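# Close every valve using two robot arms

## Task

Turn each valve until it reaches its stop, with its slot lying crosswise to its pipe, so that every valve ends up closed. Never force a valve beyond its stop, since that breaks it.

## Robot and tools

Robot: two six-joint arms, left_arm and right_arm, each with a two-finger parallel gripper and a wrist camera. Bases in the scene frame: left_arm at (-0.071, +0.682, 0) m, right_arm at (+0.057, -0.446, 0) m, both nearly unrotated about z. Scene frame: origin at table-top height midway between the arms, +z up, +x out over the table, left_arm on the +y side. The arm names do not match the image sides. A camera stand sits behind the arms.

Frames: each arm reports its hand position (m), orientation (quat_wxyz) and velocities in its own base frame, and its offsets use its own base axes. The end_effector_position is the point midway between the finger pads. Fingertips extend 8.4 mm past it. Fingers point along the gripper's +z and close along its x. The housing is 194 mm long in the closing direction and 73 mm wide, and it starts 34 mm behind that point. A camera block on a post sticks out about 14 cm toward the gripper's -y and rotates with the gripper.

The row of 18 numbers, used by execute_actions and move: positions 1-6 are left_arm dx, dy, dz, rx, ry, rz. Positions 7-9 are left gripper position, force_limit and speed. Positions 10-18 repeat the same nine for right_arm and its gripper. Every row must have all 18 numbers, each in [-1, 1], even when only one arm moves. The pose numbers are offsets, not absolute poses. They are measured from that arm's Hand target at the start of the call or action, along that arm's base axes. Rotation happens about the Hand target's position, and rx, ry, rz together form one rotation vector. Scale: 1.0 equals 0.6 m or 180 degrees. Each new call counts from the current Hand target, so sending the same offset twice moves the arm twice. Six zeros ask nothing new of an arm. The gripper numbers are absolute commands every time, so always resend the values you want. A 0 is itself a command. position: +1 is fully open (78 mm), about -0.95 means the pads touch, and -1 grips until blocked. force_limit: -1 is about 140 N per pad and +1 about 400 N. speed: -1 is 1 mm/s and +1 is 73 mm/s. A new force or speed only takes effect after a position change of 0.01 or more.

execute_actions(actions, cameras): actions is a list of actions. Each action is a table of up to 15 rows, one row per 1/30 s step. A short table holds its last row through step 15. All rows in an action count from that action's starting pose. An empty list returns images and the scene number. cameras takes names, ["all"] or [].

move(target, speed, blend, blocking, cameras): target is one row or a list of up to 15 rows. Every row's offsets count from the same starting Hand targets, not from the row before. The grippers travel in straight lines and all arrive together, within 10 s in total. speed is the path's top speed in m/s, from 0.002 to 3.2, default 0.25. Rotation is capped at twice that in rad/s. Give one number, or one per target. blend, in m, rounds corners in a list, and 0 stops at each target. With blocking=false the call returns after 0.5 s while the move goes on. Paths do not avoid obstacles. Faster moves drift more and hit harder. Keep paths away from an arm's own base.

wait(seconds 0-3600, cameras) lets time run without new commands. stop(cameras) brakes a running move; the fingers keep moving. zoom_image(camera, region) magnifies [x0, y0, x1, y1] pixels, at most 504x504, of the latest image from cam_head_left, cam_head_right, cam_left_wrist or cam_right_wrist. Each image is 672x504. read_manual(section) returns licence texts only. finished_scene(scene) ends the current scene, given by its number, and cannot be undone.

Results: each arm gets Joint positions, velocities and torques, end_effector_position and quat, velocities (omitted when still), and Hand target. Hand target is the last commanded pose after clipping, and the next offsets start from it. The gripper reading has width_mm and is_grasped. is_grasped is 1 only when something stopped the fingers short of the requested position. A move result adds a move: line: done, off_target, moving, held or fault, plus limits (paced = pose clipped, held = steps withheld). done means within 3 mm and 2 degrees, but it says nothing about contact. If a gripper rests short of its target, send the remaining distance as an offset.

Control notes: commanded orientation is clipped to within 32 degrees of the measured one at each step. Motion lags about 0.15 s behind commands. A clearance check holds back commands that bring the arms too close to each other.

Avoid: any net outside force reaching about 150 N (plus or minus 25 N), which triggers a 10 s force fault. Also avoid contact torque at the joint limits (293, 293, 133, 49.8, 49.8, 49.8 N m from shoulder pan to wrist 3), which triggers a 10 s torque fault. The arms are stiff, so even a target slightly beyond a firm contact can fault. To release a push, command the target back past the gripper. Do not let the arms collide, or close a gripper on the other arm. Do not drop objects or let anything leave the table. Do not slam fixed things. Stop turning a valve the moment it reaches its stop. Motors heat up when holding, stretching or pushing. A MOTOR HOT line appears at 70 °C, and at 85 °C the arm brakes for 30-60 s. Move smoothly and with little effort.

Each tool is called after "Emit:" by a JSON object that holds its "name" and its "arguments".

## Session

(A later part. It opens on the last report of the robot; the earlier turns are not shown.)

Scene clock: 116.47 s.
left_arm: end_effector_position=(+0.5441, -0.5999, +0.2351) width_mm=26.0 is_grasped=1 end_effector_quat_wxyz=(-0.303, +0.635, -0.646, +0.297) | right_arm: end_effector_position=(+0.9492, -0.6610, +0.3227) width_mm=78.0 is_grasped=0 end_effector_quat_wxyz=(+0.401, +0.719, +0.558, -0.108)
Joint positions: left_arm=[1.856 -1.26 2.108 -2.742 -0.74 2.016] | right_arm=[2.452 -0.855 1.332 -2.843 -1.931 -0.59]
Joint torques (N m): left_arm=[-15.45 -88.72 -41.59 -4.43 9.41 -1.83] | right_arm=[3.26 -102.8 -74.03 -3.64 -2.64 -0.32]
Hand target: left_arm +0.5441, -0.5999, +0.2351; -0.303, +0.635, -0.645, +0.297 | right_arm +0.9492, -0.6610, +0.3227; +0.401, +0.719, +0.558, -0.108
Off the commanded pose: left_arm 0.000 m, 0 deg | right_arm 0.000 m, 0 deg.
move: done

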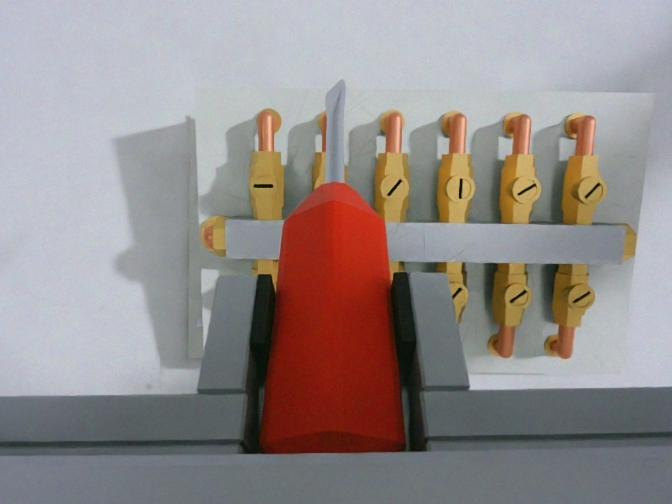

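Emit:
{"name": "move", "arguments": {"target": [[0.0620,0.0092,-0.04,0.0394,0.2277,-0.0707,-1,-1,-0.6,0,0,0,0,0,0,1,1,1],[0.0694,0.0092,-0.0865,0.0394,0.2277,-0.0707,-1,-1,-0.6,0,0,0,0,0,0,1,1,1]], "speed": [0.15,0.05], "cameras": ["cam_left_wrist"]}}

Emit:
{"name": "zoom_image", "arguments": {"camera": "cam_left_wrist", "region": [310, 60, 370, 120]}}

Scene clock: 121.53 s.
left_arm: end_effector_position=(+0.5857, -0.5944, +0.1834) width_mm=26.0 is_grasped=1 end_effector_quat_wxyz=(+0.063, -0.605, +0.792, -0.048) | right_arm: end_effector_position=(+0.9492, -0.6610, +0.3227) width_mm=78.0 is_grasped=0 end_effector_quat_wxyz=(+0.401, +0.719, +0.558, -0.108)
Joint positions: left_arm=[2.094 -1.197 1.87 -2.323 -1.434 2.366] | right_arm=[2.452 -0.855 1.332 -2.843 -1.931 -0.59]
Joint torques (N m): left_arm=[13.85 -104.21 -36.68 -8.36 -3.35 2.46] | right_arm=[0.88 -103.12 -74 -3.73 -2.56 -0.09]
Hand target: left_arm +0.5857, -0.5944, +0.1832; +0.063, -0.605, +0.792, -0.048 | right_arm +0.9492, -0.6610, +0.3227; +0.401, +0.719, +0.558, -0.108
Off the commanded pose: left_arm 0.000 m, 0 deg | right_arm 0.000 m, 0 deg.
move: done

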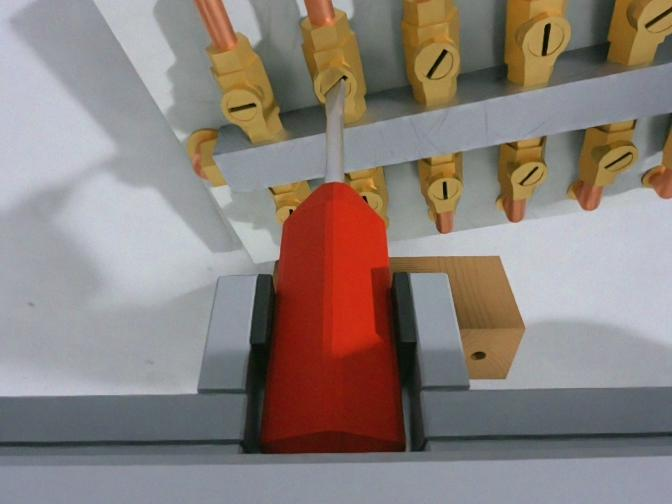

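Scaled by 8.400.

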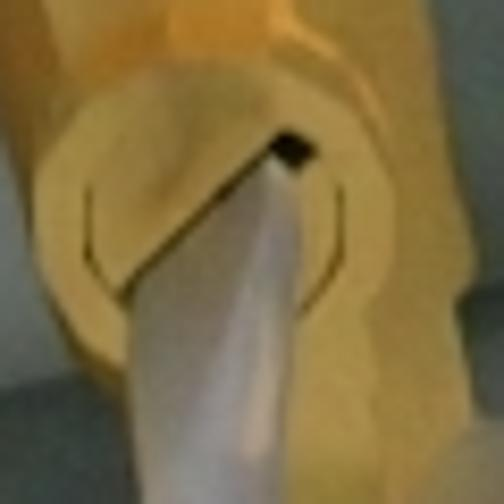

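Emit:
{"name": "move", "arguments": {"target": [[0.0009,0,-0.0052,0,0,0,-1,-1,-0.6,0,0,0,0,0,0,1,1,1]], "speed": 0.02, "cameras": ["cam_left_wrist"]}}

Emit:
{"name": "zoom_image", "arguments": {"camera": "cam_left_wrist", "region": [310, 60, 370, 120]}}

Scene clock: 122.43 s.
left_arm: end_effector_position=(+0.5862, -0.5945, +0.1803) width_mm=26.0 is_grasped=1 end_effector_quat_wxyz=(+0.063, -0.605, +0.792, -0.048) | right_arm: end_effector_position=(+0.9492, -0.6610, +0.3227) width_mm=78.0 is_grasped=0 end_effector_quat_wxyz=(+0.401, +0.719, +0.558, -0.108)
Joint positions: left_arm=[2.095 -1.193 1.871 -2.329 -1.434 2.367] | right_arm=[2.452 -0.855 1.332 -2.843 -1.931 -0.59]
Joint torques (N m): left_arm=[14.66 -90.94 -33.51 -7.4 -3.4 2.43] | right_arm=[3.06 -103.53 -74 -3.85 -2.65 -0.1]
Hand target: left_arm +0.5862, -0.5944, +0.1800; +0.063, -0.605, +0.792, -0.048 | right_arm +0.9492, -0.6610, +0.3227; +0.401, +0.719, +0.558, -0.108
Off the commanded pose: left_arm 0.000 m, 0 deg | right_arm 0.000 m, 0 deg.
move: done

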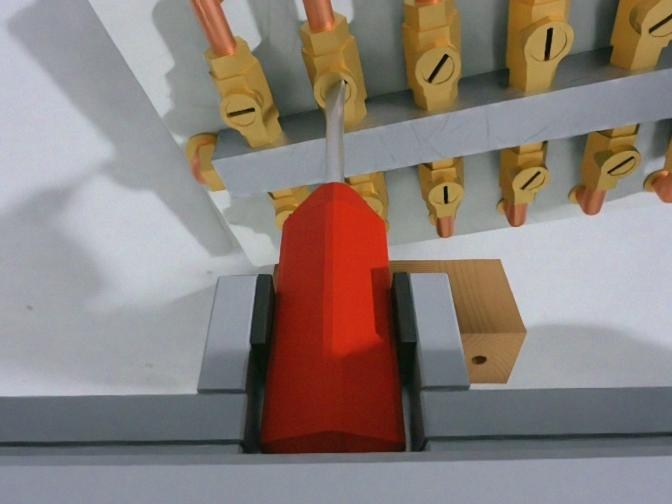

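Scaled by 8.400.

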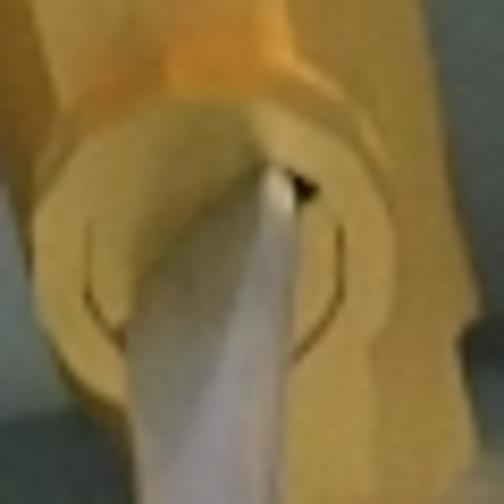

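Emit:
{"name": "move", "arguments": {"target": [[-0.0002,0,0.0016,0,0,0,-1,-1,-0.6,0,0,0,0,0,0,1,1,1],[-0.0013,-0.00065,0.0014,0,0,0,-1,-1,-0.6,0,0,0,0,0,0,1,1,1],[-0.0011,-0.00065,-0.0001,0,0,0,-1,-1,-0.6,0,0,0,0,0,0,1,1,1]], "speed": 0.02, "cameras": ["cam_left_wrist"]}}

Emit:
{"name": "zoom_image", "arguments": {"camera": "cam_left_wrist", "region": [310, 60, 370, 120]}}

Scene clock: 123.13 s.
left_arm: end_effector_position=(+0.5856, -0.5948, +0.1802) width_mm=26.0 is_grasped=1 end_effector_quat_wxyz=(+0.063, -0.605, +0.792, -0.048) | right_arm: end_effector_position=(+0.9492, -0.6610, +0.3227) width_mm=78.0 is_grasped=0 end_effector_quat_wxyz=(+0.401, +0.719, +0.558, -0.108)
Joint positions: left_arm=[2.094 -1.193 1.871 -2.329 -1.434 2.366] | right_arm=[2.452 -0.855 1.332 -2.843 -1.931 -0.59]
Joint torques (N m): left_arm=[-16.56 -95.06 -33.32 -7.67 0.98 -1.77] | right_arm=[3.13 -103.74 -73.94 -3.67 -2.67 -0.05]
Hand target: left_arm +0.5856, -0.5948, +0.1800; +0.063, -0.605, +0.792, -0.048 | right_arm +0.9492, -0.6610, +0.3227; +0.401, +0.719, +0.558, -0.108
Off the commanded pose: left_arm 0.000 m, 0 deg | right_arm 0.000 m, 0 deg.
move: done

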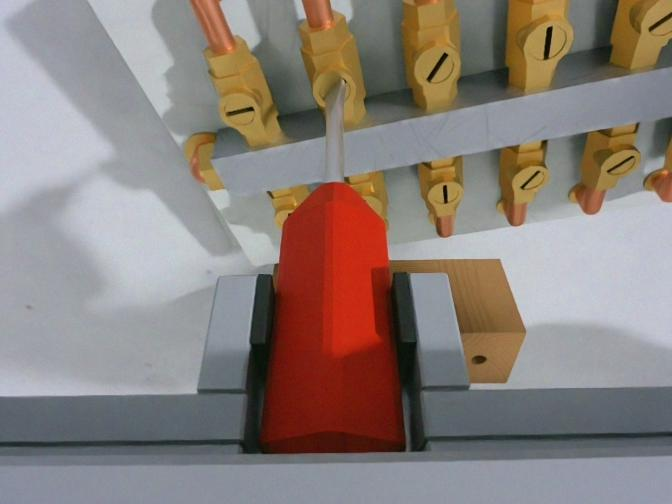

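Scaled by 8.400.

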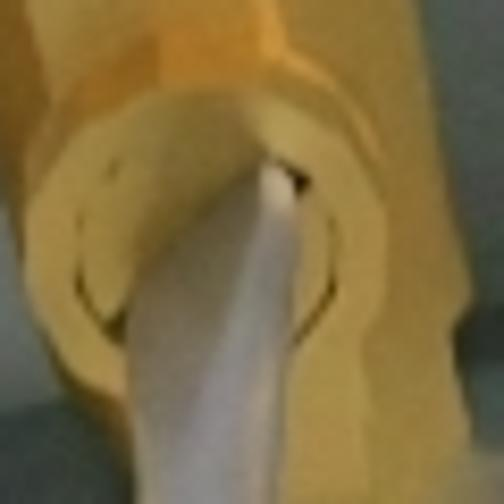

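Emit:
{"name": "move", "arguments": {"target": [[-0.0006,-0.00033,-0.0001,0,0,0,-1,-1,-0.6,0,0,0,0,0,0,1,1,1]], "speed": 0.01, "cameras": ["cam_left_wrist"]}}

Emit:
{"name": "zoom_image", "arguments": {"camera": "cam_left_wrist", "region": [310, 60, 370, 120]}}

Scene clock: 123.73 s.
left_arm: end_effector_position=(+0.5852, -0.5950, +0.1800) width_mm=26.0 is_grasped=1 end_effector_quat_wxyz=(+0.063, -0.605, +0.792, -0.048) | right_arm: end_effector_position=(+0.9492, -0.6610, +0.3227) width_mm=78.0 is_grasped=0 end_effector_quat_wxyz=(+0.401, +0.719, +0.558, -0.108)
Joint positions: left_arm=[2.094 -1.193 1.872 -2.329 -1.434 2.365] | right_arm=[2.452 -0.855 1.332 -2.843 -1.931 -0.59]
Joint torques (N m): left_arm=[-17.21 -81.68 -26.3 -6.43 2.88 -1.64] | right_arm=[1.88 -103.62 -74.27 -3.57 -2.85 0.27]
Hand target: left_arm +0.5852, -0.5950, +0.1799; +0.063, -0.605, +0.792, -0.048 | right_arm +0.9492, -0.6610, +0.3227; +0.401, +0.719, +0.558, -0.108
Off the commanded pose: left_arm 0.000 m, 0 deg | right_arm 0.000 m, 0 deg.
move: done

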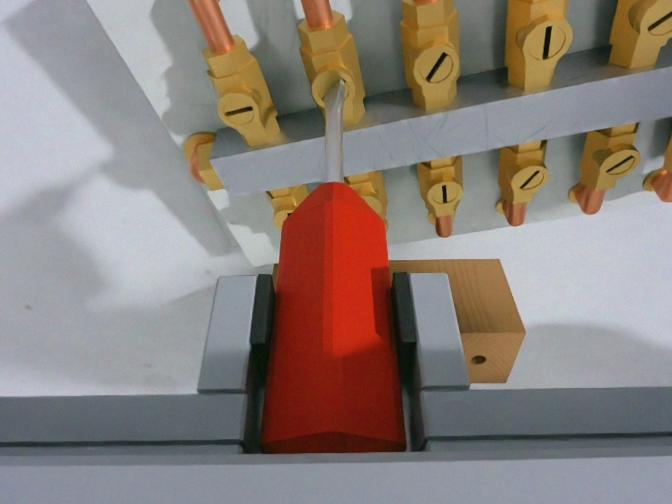

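Scaled by 8.400.

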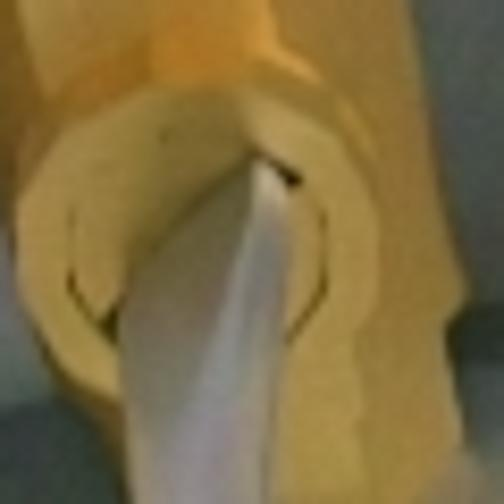

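Emit:
{"name": "move", "arguments": {"target": [[0.00037,-0.00045,0.00005,0.0087,0,-0.0549,-1,-1,-0.6,0,0,0,0,0,0,1,1,1]], "speed": 0.05, "cameras": ["cam_left_wrist"]}}

Emit:
{"name": "zoom_image", "arguments": {"camera": "cam_left_wrist", "region": [310, 60, 370, 120]}}

Scene clock: 126.17 s.
left_arm: end_effector_position=(+0.5854, -0.5953, +0.1800) width_mm=26.0 is_grasped=1 end_effector_quat_wxyz=(+0.067, -0.534, +0.842, -0.042) | right_arm: end_effector_position=(+0.9492, -0.6610, +0.3227) width_mm=78.0 is_grasped=0 end_effector_quat_wxyz=(+0.401, +0.719, +0.558, -0.108)
Joint positions: left_arm=[2.094 -1.192 1.871 -2.329 -1.434 2.54] | right_arm=[2.452 -0.855 1.332 -2.843 -1.931 -0.59]
Joint torques (N m): left_arm=[8.91 -77.26 -36.3 -1.31 -4.87 1.66] | right_arm=[1.7 -102.54 -74.37 -3.58 -2.75 0.12]
Hand target: left_arm +0.5854, -0.5953, +0.1800; +0.067, -0.534, +0.842, -0.042 | right_arm +0.9492, -0.6610, +0.3227; +0.401, +0.719, +0.558, -0.108
Off the commanded pose: left_arm 0.000 m, 0 deg | right_arm 0.000 m, 0 deg.
move: done

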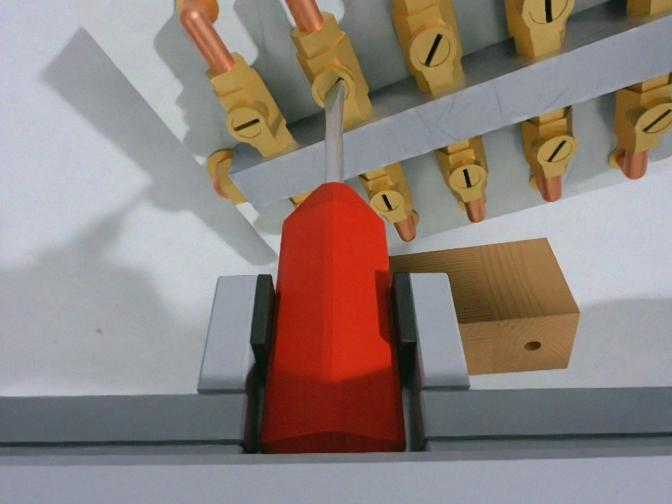

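Scaled by 8.400.

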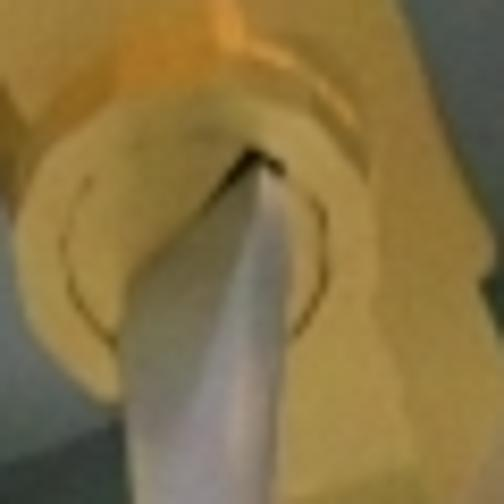

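Emit:
{"name": "move", "arguments": {"target": [[-0.0006,-0.0002,-0.0001,0,0,0,-1,-1,-0.6,0,0,0,0,0,0,1,1,1],[-0.00083,0.00009,-0.0002,-0.0074,0,0.0466,-1,-1,-0.6,0,0,0,0,0,0,1,1,1]], "speed": [0.01,0.04], "cameras": ["cam_left_wrist"]}}

Emit:
{"name": "zoom_image", "arguments": {"camera": "cam_left_wrist", "region": [310, 60, 370, 120]}}

Scene clock: 128.83 s.
left_arm: end_effector_position=(+0.5849, -0.5952, +0.1798) width_mm=26.0 is_grasped=1 end_effector_quat_wxyz=(+0.063, -0.594, +0.800, -0.047) | right_arm: end_effector_position=(+0.9492, -0.6610, +0.3227) width_mm=78.0 is_grasped=0 end_effector_quat_wxyz=(+0.401, +0.719, +0.558, -0.108)
Joint positions: left_arm=[2.093 -1.193 1.872 -2.329 -1.434 2.392] | right_arm=[2.452 -0.855 1.332 -2.843 -1.931 -0.59]
Joint torques (N m): left_arm=[-15.05 -110.88 -23.55 -5.34 3.07 -2.22] | right_arm=[2 -103.95 -74.5 -3.79 -2.7 0.29]
Hand target: left_arm +0.5849, -0.5952, +0.1798; +0.063, -0.595, +0.800, -0.047 | right_arm +0.9492, -0.6610, +0.3227; +0.401, +0.719, +0.558, -0.108
Off the commanded pose: left_arm 0.000 m, 0 deg | right_arm 0.000 m, 0 deg.
move: done

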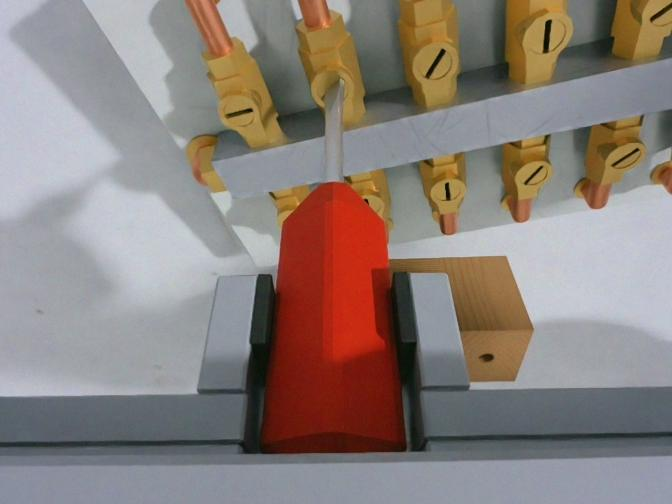

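Scaled by 8.400.

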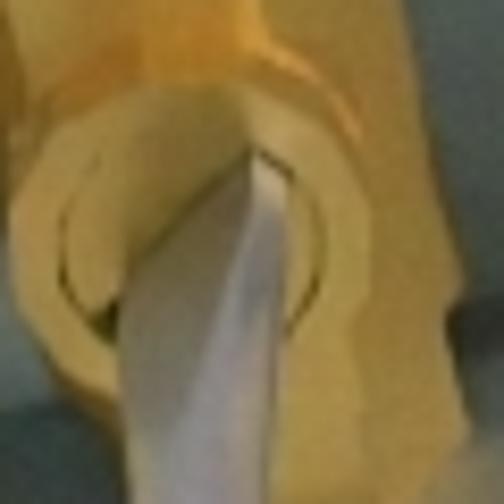

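Emit:
{"name": "move", "arguments": {"target": [[0.0003,-0.00037,0.00003,0.0069,0,-0.0439,-1,-1,-0.6,0,0,0,0,0,0,1,1,1]], "speed": 0.04, "cameras": ["cam_left_wrist"]}}

Emit:
{"name": "zoom_image", "arguments": {"camera": "cam_left_wrist", "region": [310, 60, 370, 120]}}

Scene clock: 131.10 s.
left_arm: end_effector_position=(+0.5851, -0.5954, +0.1799) width_mm=26.0 is_grasped=1 end_effector_quat_wxyz=(+0.066, -0.537, +0.840, -0.043) | right_arm: end_effector_position=(+0.9492, -0.6610, +0.3227) width_mm=78.0 is_grasped=0 end_effector_quat_wxyz=(+0.401, +0.719, +0.558, -0.108)
Joint positions: left_arm=[2.093 -1.192 1.871 -2.329 -1.434 2.531] | right_arm=[2.452 -0.855 1.332 -2.843 -1.931 -0.59]
Joint torques (N m): left_arm=[7.56 -71.93 -34.26 -5.61 -5.39 1.64] | right_arm=[2.48 -102.92 -74.6 -3.97 -2.69 0.05]
Hand target: left_arm +0.5851, -0.5954, +0.1799; +0.066, -0.537, +0.840, -0.043 | right_arm +0.9492, -0.6610, +0.3227; +0.401, +0.719, +0.558, -0.108
Off the commanded pose: left_arm 0.000 m, 0 deg | right_arm 0.000 m, 0 deg.
move: done

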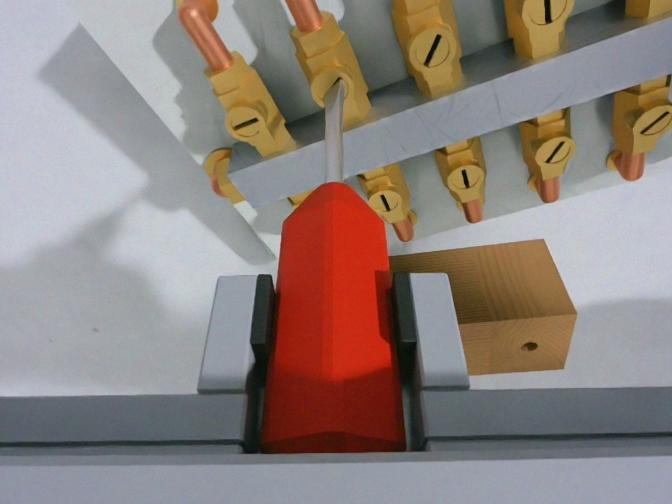

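Scaled by 8.400.

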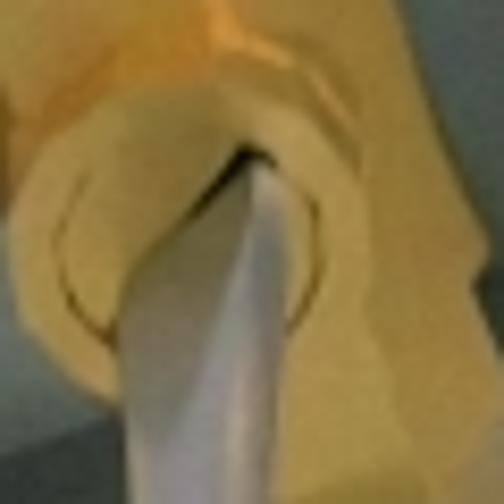

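Emit:
{"name": "move", "arguments": {"target": [[-0.0003,0,0.002,0,0,0,-1,-1,-0.6,0,0,0,0,0,0,1,1,1],[-0.0007,0.00045,0.002,-0.0083,0,0.0527,-1,-1,-0.6,0,0,0,0,0,0,1,1,1],[-0.0004,0.00045,0.0001,-0.0083,0,0.0527,-1,-1,-0.6,0,0,0,0,0,0,1,1,1]], "speed": [0.02,0.05,0.02], "cameras": ["cam_left_wrist"]}}

Emit:
{"name": "zoom_image", "arguments": {"camera": "cam_left_wrist", "region": [310, 60, 370, 120]}}

Scene clock: 133.67 s.
left_arm: end_effector_position=(+0.5848, -0.5952, +0.1802) width_mm=26.0 is_grasped=1 end_effector_quat_wxyz=(+0.063, -0.606, +0.792, -0.048) | right_arm: end_effector_position=(+0.9492, -0.6610, +0.3227) width_mm=78.0 is_grasped=0 end_effector_quat_wxyz=(+0.401, +0.719, +0.558, -0.108)
Joint positions: left_arm=[2.093 -1.193 1.872 -2.329 -1.434 2.363] | right_arm=[2.452 -0.855 1.332 -2.843 -1.931 -0.59]
Joint torques (N m): left_arm=[7.43 -99.64 -36.18 -9.17 5.09 -1.63] | right_arm=[2.36 -102.64 -74.68 -3.6 -2.87 0.12]
Hand target: left_arm +0.5849, -0.5952, +0.1799; +0.063, -0.606, +0.792, -0.048 | right_arm +0.9492, -0.6610, +0.3227; +0.401, +0.719, +0.558, -0.108
Off the commanded pose: left_arm 0.000 m, 0 deg | right_arm 0.000 m, 0 deg.
move: done

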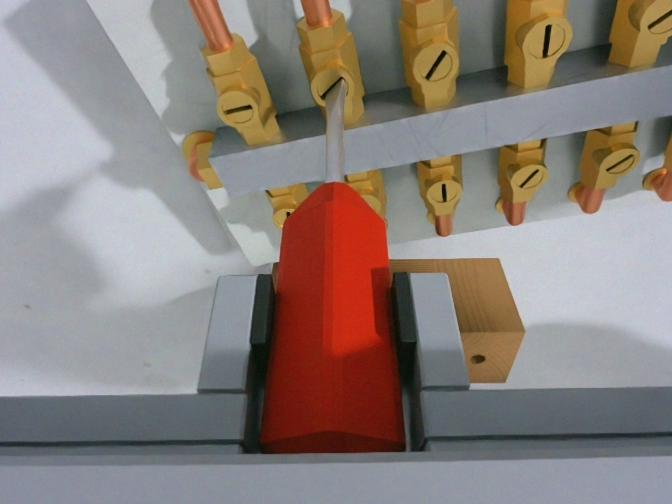

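Scaled by 8.400.

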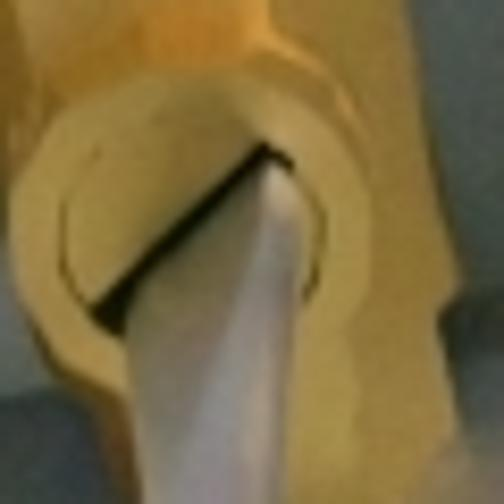

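Emit:
{"name": "move", "arguments": {"target": [[0.00022,0.00012,-0.00005,0,0,0,-1,-1,-0.6,0,0,0,0,0,0,1,1,1]], "speed": 0.01}}

Emit:
{"name": "move", "arguments": {"target": [[0.00022,0.00012,0.00002,0,0,0,-1,-1,-0.6,0,0,0,0,0,0,1,1,1]], "speed": 0.01, "cameras": ["cam_left_wrist"]}}

Emit:
{"name": "zoom_image", "arguments": {"camera": "cam_left_wrist", "region": [310, 60, 370, 120]}}

Scene clock: 134.30 s.
left_arm: end_effector_position=(+0.5850, -0.5951, +0.1799) width_mm=26.0 is_grasped=1 end_effector_quat_wxyz=(+0.063, -0.606, +0.792, -0.048) | right_arm: end_effector_position=(+0.9492, -0.6610, +0.3227) width_mm=78.0 is_grasped=0 end_effector_quat_wxyz=(+0.401, +0.719, +0.558, -0.108)
Joint positions: left_arm=[2.093 -1.193 1.872 -2.329 -1.434 2.363] | right_arm=[2.452 -0.855 1.332 -2.843 -1.931 -0.59]
Joint torques (N m): left_arm=[17.74 -79.85 -33.55 -5.3 -0.02 1.7] | right_arm=[2.75 -102.96 -74.41 -3.82 -2.71 0.03]
Hand target: left_arm +0.5850, -0.5951, +0.1799; +0.063, -0.606, +0.792, -0.048 | right_arm +0.9492, -0.6610, +0.3227; +0.401, +0.719, +0.558, -0.108
Off the commanded pose: left_arm 0.000 m, 0 deg | right_arm 0.000 m, 0 deg.
move: done

Scene clock: 134.80 s.
left_arm: end_effector_position=(+0.5851, -0.5950, +0.1799) width_mm=26.0 is_grasped=1 end_effector_quat_wxyz=(+0.063, -0.606, +0.792, -0.048) | right_arm: end_effector_position=(+0.9492, -0.6610, +0.3227) width_mm=78.0 is_grasped=0 end_effector_quat_wxyz=(+0.401, +0.719, +0.558, -0.108)
Joint positions: left_arm=[2.093 -1.193 1.872 -2.329 -1.434 2.364] | right_arm=[2.452 -0.855 1.332 -2.843 -1.931 -0.59]
Joint torques (N m): left_arm=[18 -78.94 -35.28 -2.73 -3.12 2.32] | right_arm=[2.47 -103.63 -73.96 -3.63 -2.9 0.15]
Hand target: left_arm +0.5851, -0.5950, +0.1799; +0.063, -0.606, +0.792, -0.048 | right_arm +0.9492, -0.6610, +0.3227; +0.401, +0.719, +0.558, -0.108
Off the commanded pose: left_arm 0.000 m, 0 deg | right_arm 0.000 m, 0 deg.
move: done

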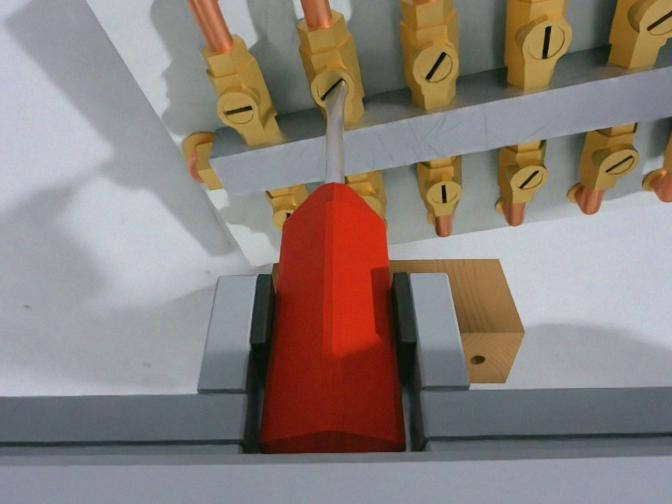

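Scaled by 8.400.

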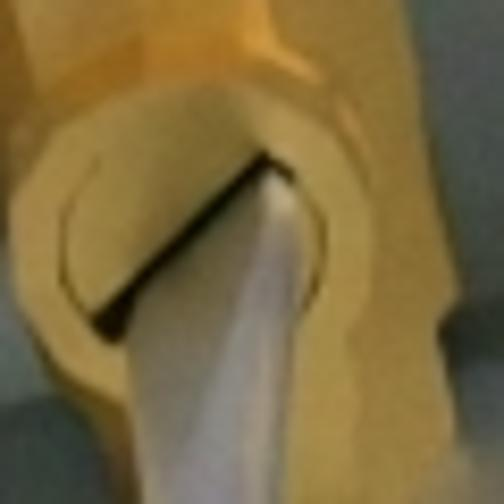

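Emit:
{"name": "move", "arguments": {"target": [[0.0002,0.00011,0.00003,0,0,0,-1,-1,-0.6,0,0,0,0,0,0,1,1,1]], "speed": 0.01, "cameras": ["cam_left_wrist"]}}

Emit:
{"name": "zoom_image", "arguments": {"camera": "cam_left_wrist", "region": [310, 60, 370, 120]}}

Scene clock: 135.40 s.
left_arm: end_effector_position=(+0.5853, -0.5950, +0.1799) width_mm=26.0 is_grasped=1 end_effector_quat_wxyz=(+0.063, -0.606, +0.792, -0.048) | right_arm: end_effector_position=(+0.9492, -0.6610, +0.3227) width_mm=78.0 is_grasped=0 end_effector_quat_wxyz=(+0.401, +0.719, +0.558, -0.108)
Joint positions: left_arm=[2.094 -1.193 1.872 -2.329 -1.434 2.364] | right_arm=[2.452 -0.855 1.332 -2.843 -1.931 -0.59]
Joint torques (N m): left_arm=[18.45 -77.77 -35.35 -0.71 -2.31 2.69] | right_arm=[1.07 -103.66 -75.1 -3.94 -3 0.19]
Hand target: left_arm +0.5853, -0.5950, +0.1799; +0.063, -0.606, +0.792, -0.048 | right_arm +0.9492, -0.6610, +0.3227; +0.401, +0.719, +0.558, -0.108
Off the commanded pose: left_arm 0.000 m, 0 deg | right_arm 0.000 m, 0 deg.
move: done

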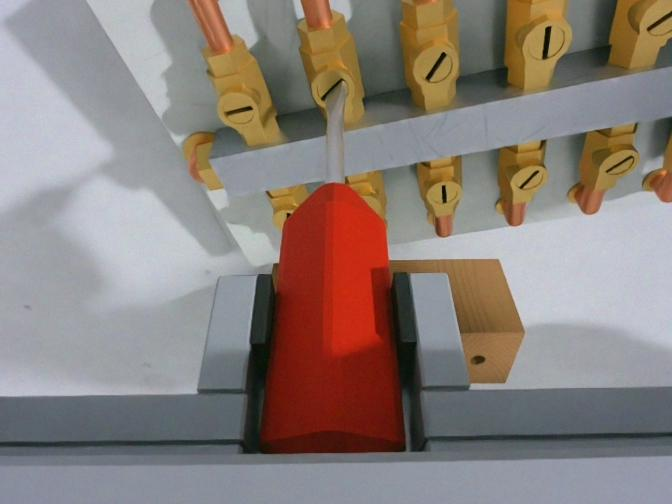

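Scaled by 8.400.

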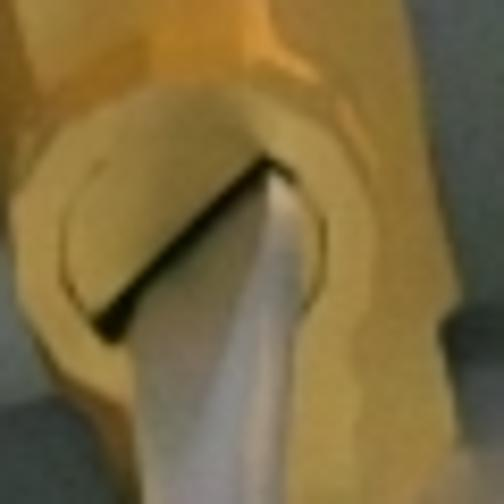

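Emit:
{"name": "move", "arguments": {"target": [[0.0003,-0.00037,0.00003,0.0069,0,-0.0439,-1,-1,-0.6,0,0,0,0,0,0,1,1,1]], "speed": 0.04, "cameras": ["cam_left_wrist"]}}

Emit:
{"name": "zoom_image", "arguments": {"camera": "cam_left_wrist", "region": [310, 60, 370, 120]}}

Scene clock: 137.63 s.
left_arm: end_effector_position=(+0.5854, -0.5952, +0.1799) width_mm=26.0 is_grasped=1 end_effector_quat_wxyz=(+0.066, -0.549, +0.832, -0.044) | right_arm: end_effector_position=(+0.9492, -0.6610, +0.3227) width_mm=78.0 is_grasped=0 end_effector_quat_wxyz=(+0.401, +0.719, +0.558, -0.108)
Joint positions: left_arm=[2.094 -1.192 1.871 -2.329 -1.434 2.503] | right_arm=[2.452 -0.855 1.332 -2.843 -1.931 -0.59]
Joint torques (N m): left_arm=[15.08 -77.52 -36.16 -6.15 -4.16 2.88] | right_arm=[2.99 -102.65 -74.38 -3.45 -3.18 -0.02]
Hand target: left_arm +0.5854, -0.5952, +0.1799; +0.066, -0.549, +0.832, -0.044 | right_arm +0.9492, -0.6610, +0.3227; +0.401, +0.719, +0.558, -0.108
Off the commanded pose: left_arm 0.000 m, 0 deg | right_arm 0.000 m, 0 deg.
move: done

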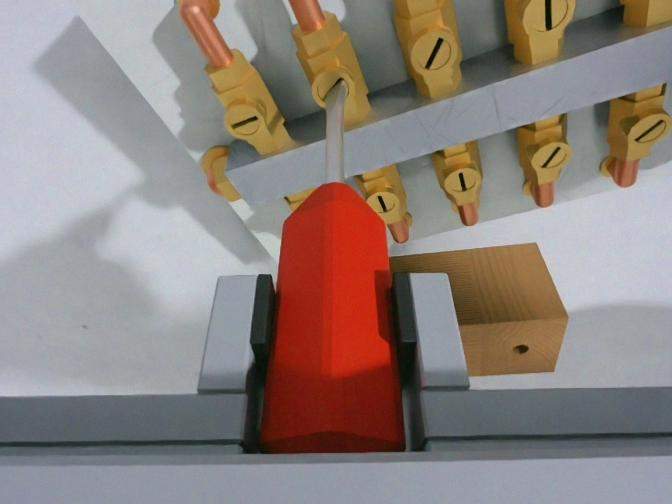

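Scaled by 8.400.

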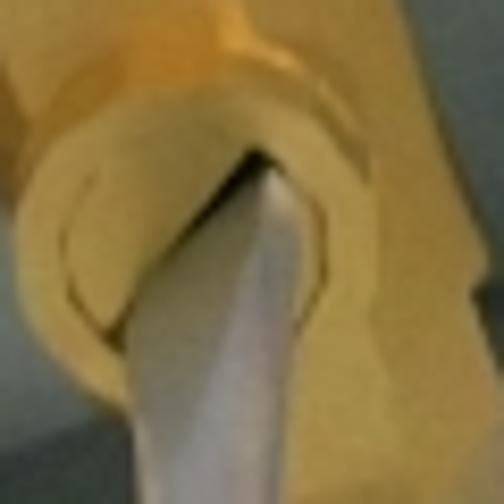

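Emit:
{"name": "move", "arguments": {"target": [[0.00022,-0.00042,0.00003,0.0069,0,-0.0439,-1,-1,-0.6,0,0,0,0,0,0,1,1,1]], "speed": 0.04, "cameras": ["cam_left_wrist"]}}

Emit:
{"name": "zoom_image", "arguments": {"camera": "cam_left_wrist", "region": [310, 60, 370, 120]}}

Scene clock: 139.90 s.
left_arm: end_effector_position=(+0.5856, -0.5954, +0.1799) width_mm=26.0 is_grasped=1 end_effector_quat_wxyz=(+0.068, -0.490, +0.868, -0.039) | right_arm: end_effector_position=(+0.9492, -0.6610, +0.3227) width_mm=78.0 is_grasped=0 end_effector_quat_wxyz=(+0.401, +0.719, +0.558, -0.108)
Joint positions: left_arm=[2.094 -1.192 1.871 -2.329 -1.435 2.643] | right_arm=[2.452 -0.855 1.332 -2.843 -1.931 -0.59]
Joint torques (N m): left_arm=[15.4 -74.07 -35.13 -5.79 -4.46 2.91] | right_arm=[2.84 -103.9 -74.79 -3.87 -3.19 0.04]
Hand target: left_arm +0.5856, -0.5954, +0.1799; +0.068, -0.490, +0.868, -0.039 | right_arm +0.9492, -0.6610, +0.3227; +0.401, +0.719, +0.558, -0.108
Off the commanded pose: left_arm 0.000 m, 0 deg | right_arm 0.000 m, 0 deg.
move: done

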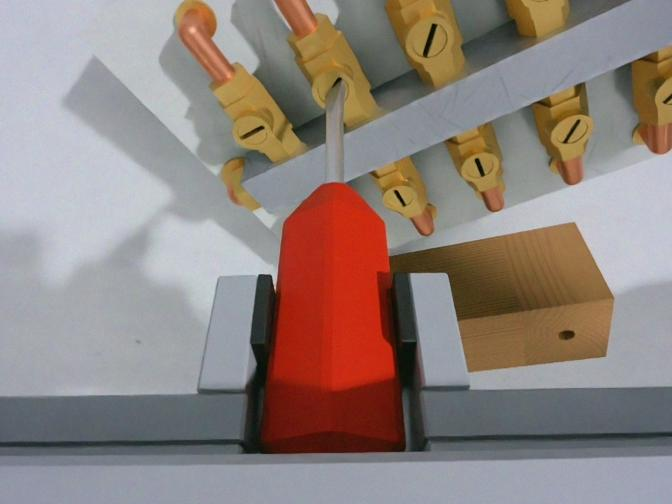

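Scaled by 8.400.

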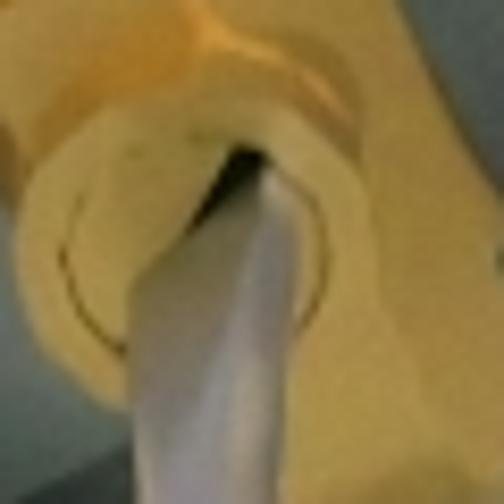

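Emit:
{"name": "move", "arguments": {"target": [[-0.0002,0,0.0013,0,0,0,-1,-1,-0.6,0,0,0,0,0,0,1,1,1],[0.0003,0.00025,0.0013,0,0,0,-1,-1,-0.6,0,0,0,0,0,0,1,1,1],[0.0005,0.00025,0,0,0,0,-1,-1,-0.6,0,0,0,0,0,0,1,1,1]], "speed": 0.02, "cameras": ["cam_left_wrist"]}}

Emit:
{"name": "zoom_image", "arguments": {"camera": "cam_left_wrist", "region": [310, 60, 370, 120]}}

Scene clock: 140.70 s.
left_arm: end_effector_position=(+0.5859, -0.5953, +0.1801) width_mm=26.0 is_grasped=1 end_effector_quat_wxyz=(+0.068, -0.490, +0.868, -0.039) | right_arm: end_effector_position=(+0.9492, -0.6610, +0.3227) width_mm=78.0 is_grasped=0 end_effector_quat_wxyz=(+0.401, +0.719, +0.558, -0.108)
Joint positions: left_arm=[2.094 -1.192 1.871 -2.329 -1.435 2.644] | right_arm=[2.452 -0.855 1.332 -2.843 -1.931 -0.59]
Joint torques (N m): left_arm=[17.7 -82.83 -37.14 -5.69 -2.07 2.21] | right_arm=[2.82 -103.37 -74.66 -3.74 -2.85 0.05]
Hand target: left_arm +0.5859, -0.5953, +0.1799; +0.068, -0.490, +0.868, -0.039 | right_arm +0.9492, -0.6610, +0.3227; +0.401, +0.719, +0.558, -0.108
Off the commanded pose: left_arm 0.000 m, 0 deg | right_arm 0.000 m, 0 deg.
move: done

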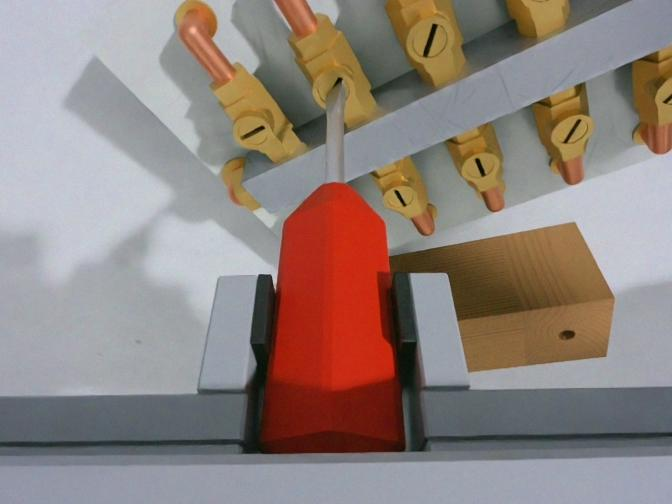

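Scaled by 8.400.

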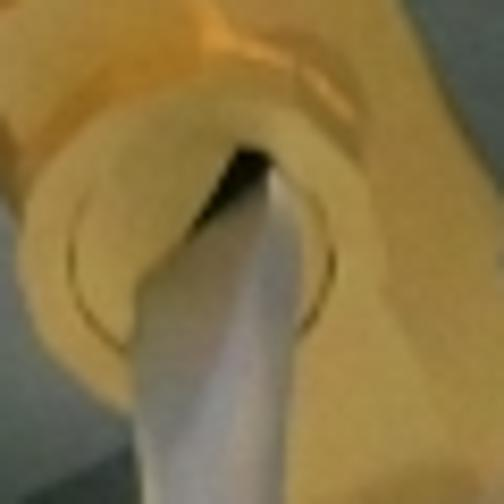

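Emit:
{"name": "move", "arguments": {"target": [[-0.00055,0.00073,-0.0001,-0.0139,0,0.0879,-1,-1,-0.6,0,0,0,0,0,0,1,1,1],[-0.00076,0.00094,-0.00012,-0.0182,0,0.1153,-1,-1,-0.6,0,0,0,0,0,0,1,1,1]], "speed": 0.05, "cameras": ["cam_left_wrist"]}}

Emit:
{"name": "zoom_image", "arguments": {"camera": "cam_left_wrist", "region": [310, 60, 370, 120]}}

Scene clock: 145.13 s.
left_arm: end_effector_position=(+0.5854, -0.5947, +0.1799) width_mm=26.0 is_grasped=1 end_effector_quat_wxyz=(+0.060, -0.640, +0.765, -0.051) | right_arm: end_effector_position=(+0.9492, -0.6610, +0.3227) width_mm=78.0 is_grasped=0 end_effector_quat_wxyz=(+0.401, +0.719, +0.558, -0.108)
Joint positions: left_arm=[2.094 -1.193 1.872 -2.33 -1.434 2.277] | right_arm=[2.452 -0.855 1.332 -2.843 -1.931 -0.59]
Joint torques (N m): left_arm=[-9.68 -113.64 -23.95 -0.17 5.51 -1.92] | right_arm=[3.6 -103.97 -75.14 -3.37 -3.08 0.04]
Hand target: left_arm +0.5854, -0.5947, +0.1799; +0.060, -0.640, +0.765, -0.051 | right_arm +0.9492, -0.6610, +0.3227; +0.401, +0.719, +0.558, -0.108
Off the commanded pose: left_arm 0.000 m, 0 deg | right_arm 0.000 m, 0 deg.
move: done

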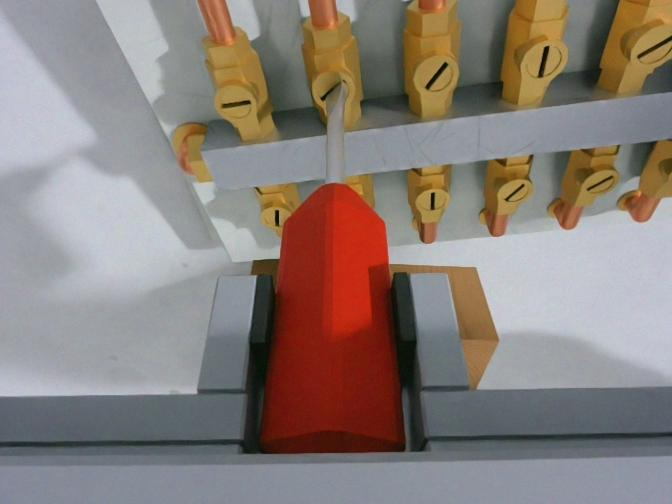

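Scaled by 8.400.

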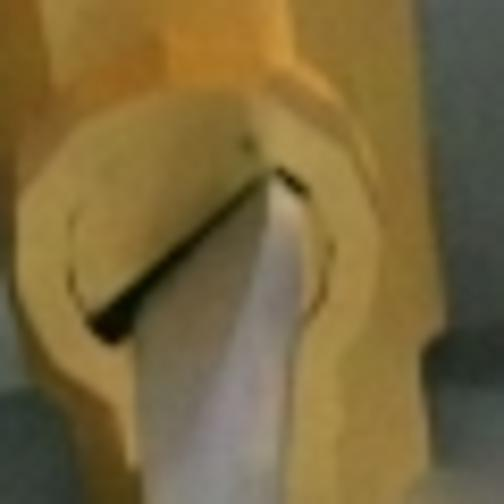

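Emit:
{"name": "move", "arguments": {"target": [[-0.0003,0,0.0018,0,0,0,-1,-1,-0.6,0,0,0,0,0,0,1,1,1],[-0.0007,-0.0005,0.0018,0.0041,0,-0.0258,-1,-1,-0.6,0,0,0,0,0,0,1,1,1],[-0.0004,-0.0005,-0.0003,0.0041,0,-0.0258,-1,-1,-0.6,0,0,0,0,0,0,1,1,1]], "speed": [0.02,0.04,0.02], "cameras": ["cam_left_wrist"]}}

Emit:
{"name": "zoom_image", "arguments": {"camera": "cam_left_wrist", "region": [310, 60, 370, 120]}}

Scene clock: 147.50 s.
left_arm: end_effector_position=(+0.5851, -0.5951, +0.1799) width_mm=26.0 is_grasped=1 end_effector_quat_wxyz=(+0.062, -0.608, +0.790, -0.048) | right_arm: end_effector_position=(+0.9492, -0.6610, +0.3227) width_mm=78.0 is_grasped=0 end_effector_quat_wxyz=(+0.401, +0.719, +0.558, -0.108)
Joint positions: left_arm=[2.093 -1.193 1.872 -2.329 -1.434 2.358] | right_arm=[2.452 -0.855 1.332 -2.843 -1.931 -0.59]
Joint torques (N m): left_arm=[7.47 -105.55 -36.5 -8.88 2.74 2.3] | right_arm=[1.89 -100.63 -74.96 -3.82 -3.19 0.28]
Hand target: left_arm +0.5852, -0.5950, +0.1797; +0.062, -0.608, +0.790, -0.048 | right_arm +0.9492, -0.6610, +0.3227; +0.401, +0.719, +0.558, -0.108
Off the commanded pose: left_arm 0.000 m, 0 deg | right_arm 0.000 m, 0 deg.
move: done

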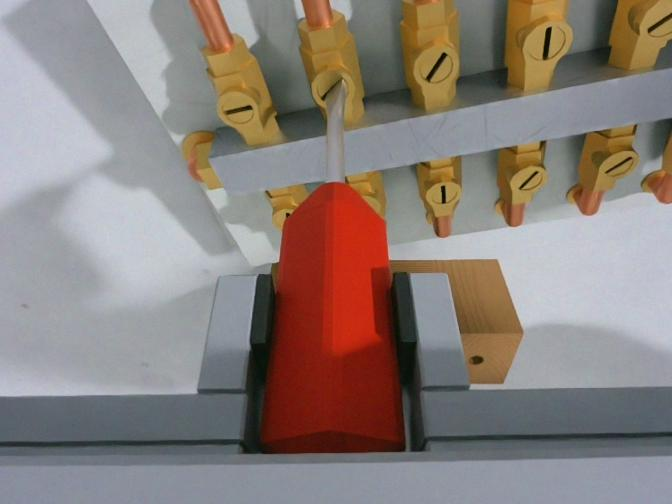

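Scaled by 8.400.

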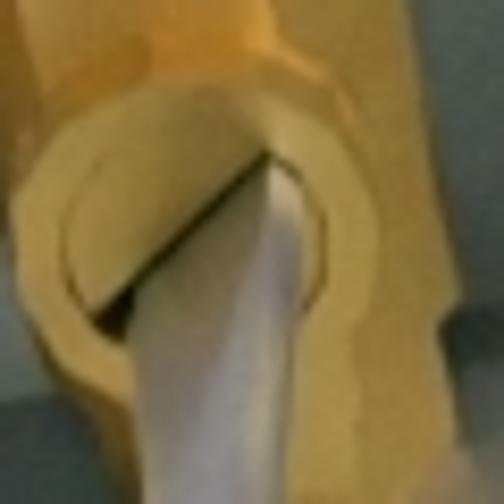

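Emit:
{"name": "move", "arguments": {"target": [[-0.0002,0,0.0013,0,0,0,-1,-1,-0.6,0,0,0,0,0,0,1,1,1],[-0.0006,0.0007,0.0013,0,0,0,-1,-1,-0.6,0,0,0,0,0,0,1,1,1],[-0.0004,0.0007,-0.0003,0,0,0,-1,-1,-0.6,0,0,0,0,0,0,1,1,1]], "speed": [0.02,0.04,0.02], "cameras": ["cam_left_wrist"]}}

Emit:
{"name": "zoom_image", "arguments": {"camera": "cam_left_wrist", "region": [310, 60, 370, 120]}}

Scene clock: 148.23 s.
left_arm: end_effector_position=(+0.5849, -0.5946, +0.1797) width_mm=26.0 is_grasped=1 end_effector_quat_wxyz=(+0.062, -0.608, +0.790, -0.048) | right_arm: end_effector_position=(+0.9492, -0.6610, +0.3227) width_mm=78.0 is_grasped=0 end_effector_quat_wxyz=(+0.401, +0.719, +0.558, -0.108)
Joint positions: left_arm=[2.094 -1.193 1.873 -2.33 -1.434 2.358] | right_arm=[2.452 -0.855 1.332 -2.843 -1.931 -0.59]
Joint torques (N m): left_arm=[14.59 -111.47 -35.21 -8.96 -1.77 2.23] | right_arm=[2.25 -103.38 -75.51 -3.68 -3.1 0.16]
Hand target: left_arm +0.5849, -0.5946, +0.1795; +0.062, -0.608, +0.790, -0.048 | right_arm +0.9492, -0.6610, +0.3227; +0.401, +0.719, +0.558, -0.108
Off the commanded pose: left_arm 0.000 m, 0 deg | right_arm 0.000 m, 0 deg.
move: done

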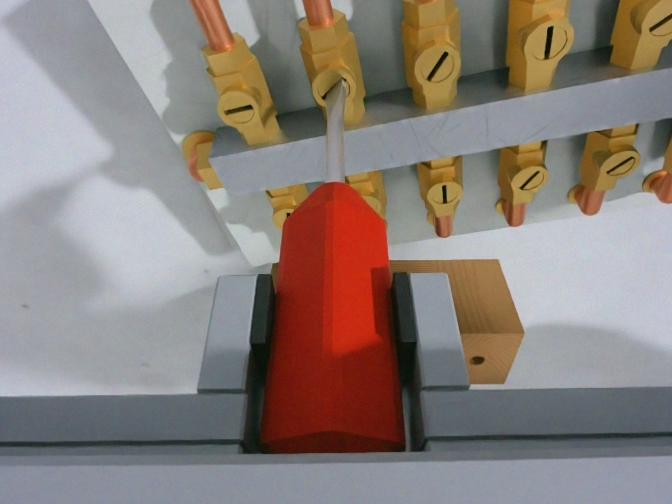

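Scaled by 8.400.

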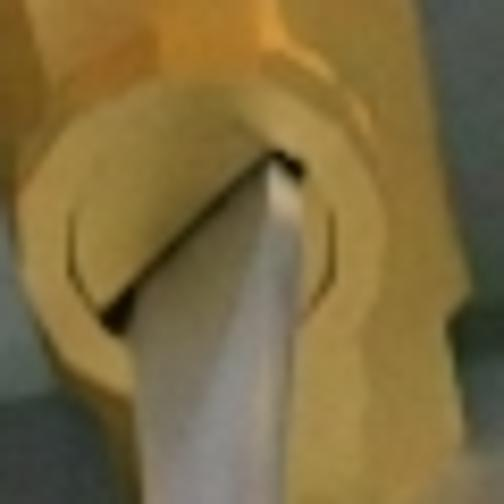

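Emit:
{"name": "move", "arguments": {"target": [[0.00022,-0.00042,0.00003,0.0069,0,-0.0439,-1,-1,-0.6,0,0,0,0,0,0,1,1,1]], "speed": 0.04, "cameras": ["cam_left_wrist"]}}

Emit:
{"name": "zoom_image", "arguments": {"camera": "cam_left_wrist", "region": [310, 60, 370, 120]}}

Scene clock: 150.50 s.
left_arm: end_effector_position=(+0.5851, -0.5949, +0.1795) width_mm=26.0 is_grasped=1 end_effector_quat_wxyz=(+0.066, -0.551, +0.830, -0.044) | right_arm: end_effector_position=(+0.9492, -0.6610, +0.3227) width_mm=78.0 is_grasped=0 end_effector_quat_wxyz=(+0.401, +0.719, +0.558, -0.108)
Joint positions: left_arm=[2.094 -1.193 1.873 -2.33 -1.434 2.498] | right_arm=[2.452 -0.855 1.332 -2.843 -1.931 -0.59]
Joint torques (N m): left_arm=[10.78 -108.64 -47.43 -9.49 -3.62 3.07] | right_arm=[1.4 -104.14 -74.98 -3.78 -3.12 0.23]
Hand target: left_arm +0.5851, -0.5949, +0.1795; +0.066, -0.551, +0.831, -0.044 | right_arm +0.9492, -0.6610, +0.3227; +0.401, +0.719, +0.558, -0.108
Off the commanded pose: left_arm 0.000 m, 0 deg | right_arm 0.000 m, 0 deg.
move: done

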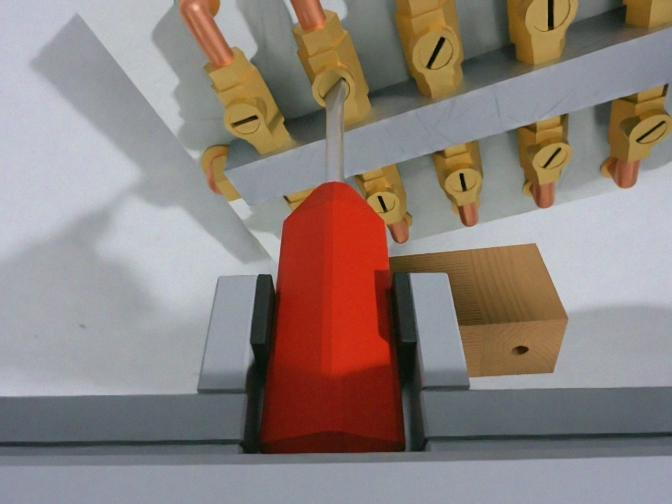

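Scaled by 8.400.

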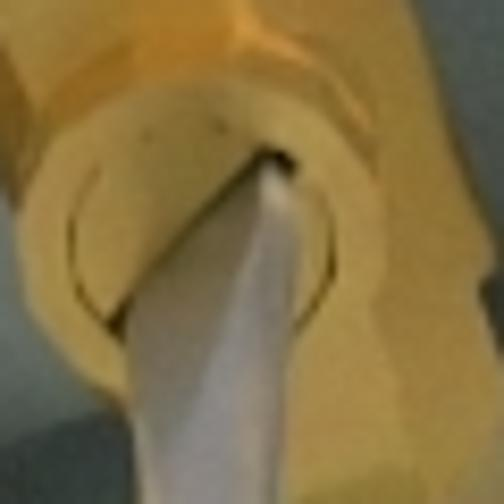

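Emit:
{"name": "move", "arguments": {"target": [[0.00024,-0.00083,0.00003,0.01257,0,-0.0796,-1,-1,-0.6,0,0,0,0,0,0,1,1,1],[0.00028,-0.00142,0.00003,0.02123,0,-0.1345,-1,-1,-0.6,0,0,0,0,0,0,1,1,1]], "speed": 0.06, "cameras": ["cam_left_wrist"]}}

Emit:
{"name": "zoom_image", "arguments": {"camera": "cam_left_wrist", "region": [310, 60, 370, 120]}}

Scene clock: 155.07 s.
left_arm: end_effector_position=(+0.5852, -0.5957, +0.1795) width_mm=26.0 is_grasped=1 end_effector_quat_wxyz=(+0.073, -0.363, +0.929, -0.029) | right_arm: end_effector_position=(+0.9492, -0.6610, +0.3227) width_mm=78.0 is_grasped=0 end_effector_quat_wxyz=(+0.401, +0.719, +0.558, -0.108)
Joint positions: left_arm=[2.093 -1.192 1.871 -2.33 -1.435 2.925] | right_arm=[2.452 -0.855 1.332 -2.843 -1.931 -0.59]
Joint torques (N m): left_arm=[-18.89 -105.78 -46.77 -5.11 -5.43 3.4] | right_arm=[1.24 -101.57 -75.99 -3.72 -3.32 0.08]
Hand target: left_arm +0.5852, -0.5957, +0.1796; +0.073, -0.362, +0.929, -0.029 | right_arm +0.9492, -0.6610, +0.3227; +0.401, +0.719, +0.558, -0.108
Off the commanded pose: left_arm 0.000 m, 0 deg | right_arm 0.000 m, 0 deg.
move: done

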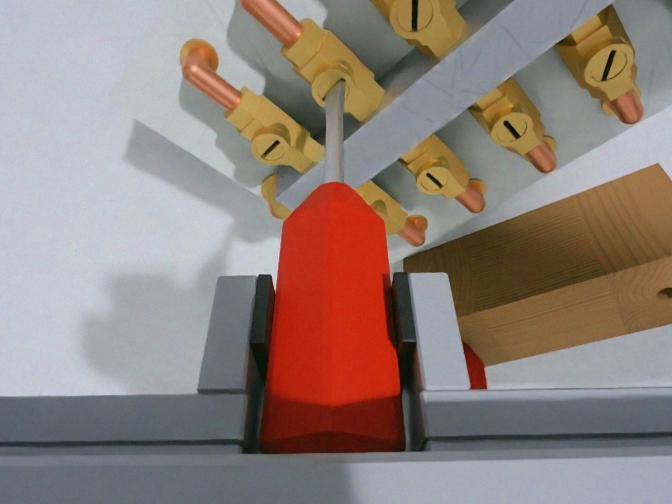

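Scaled by 8.400.

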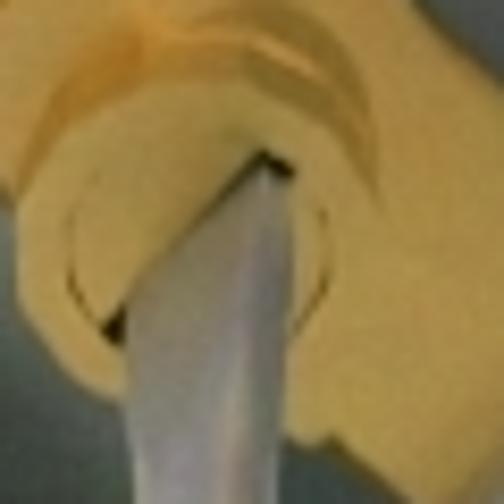

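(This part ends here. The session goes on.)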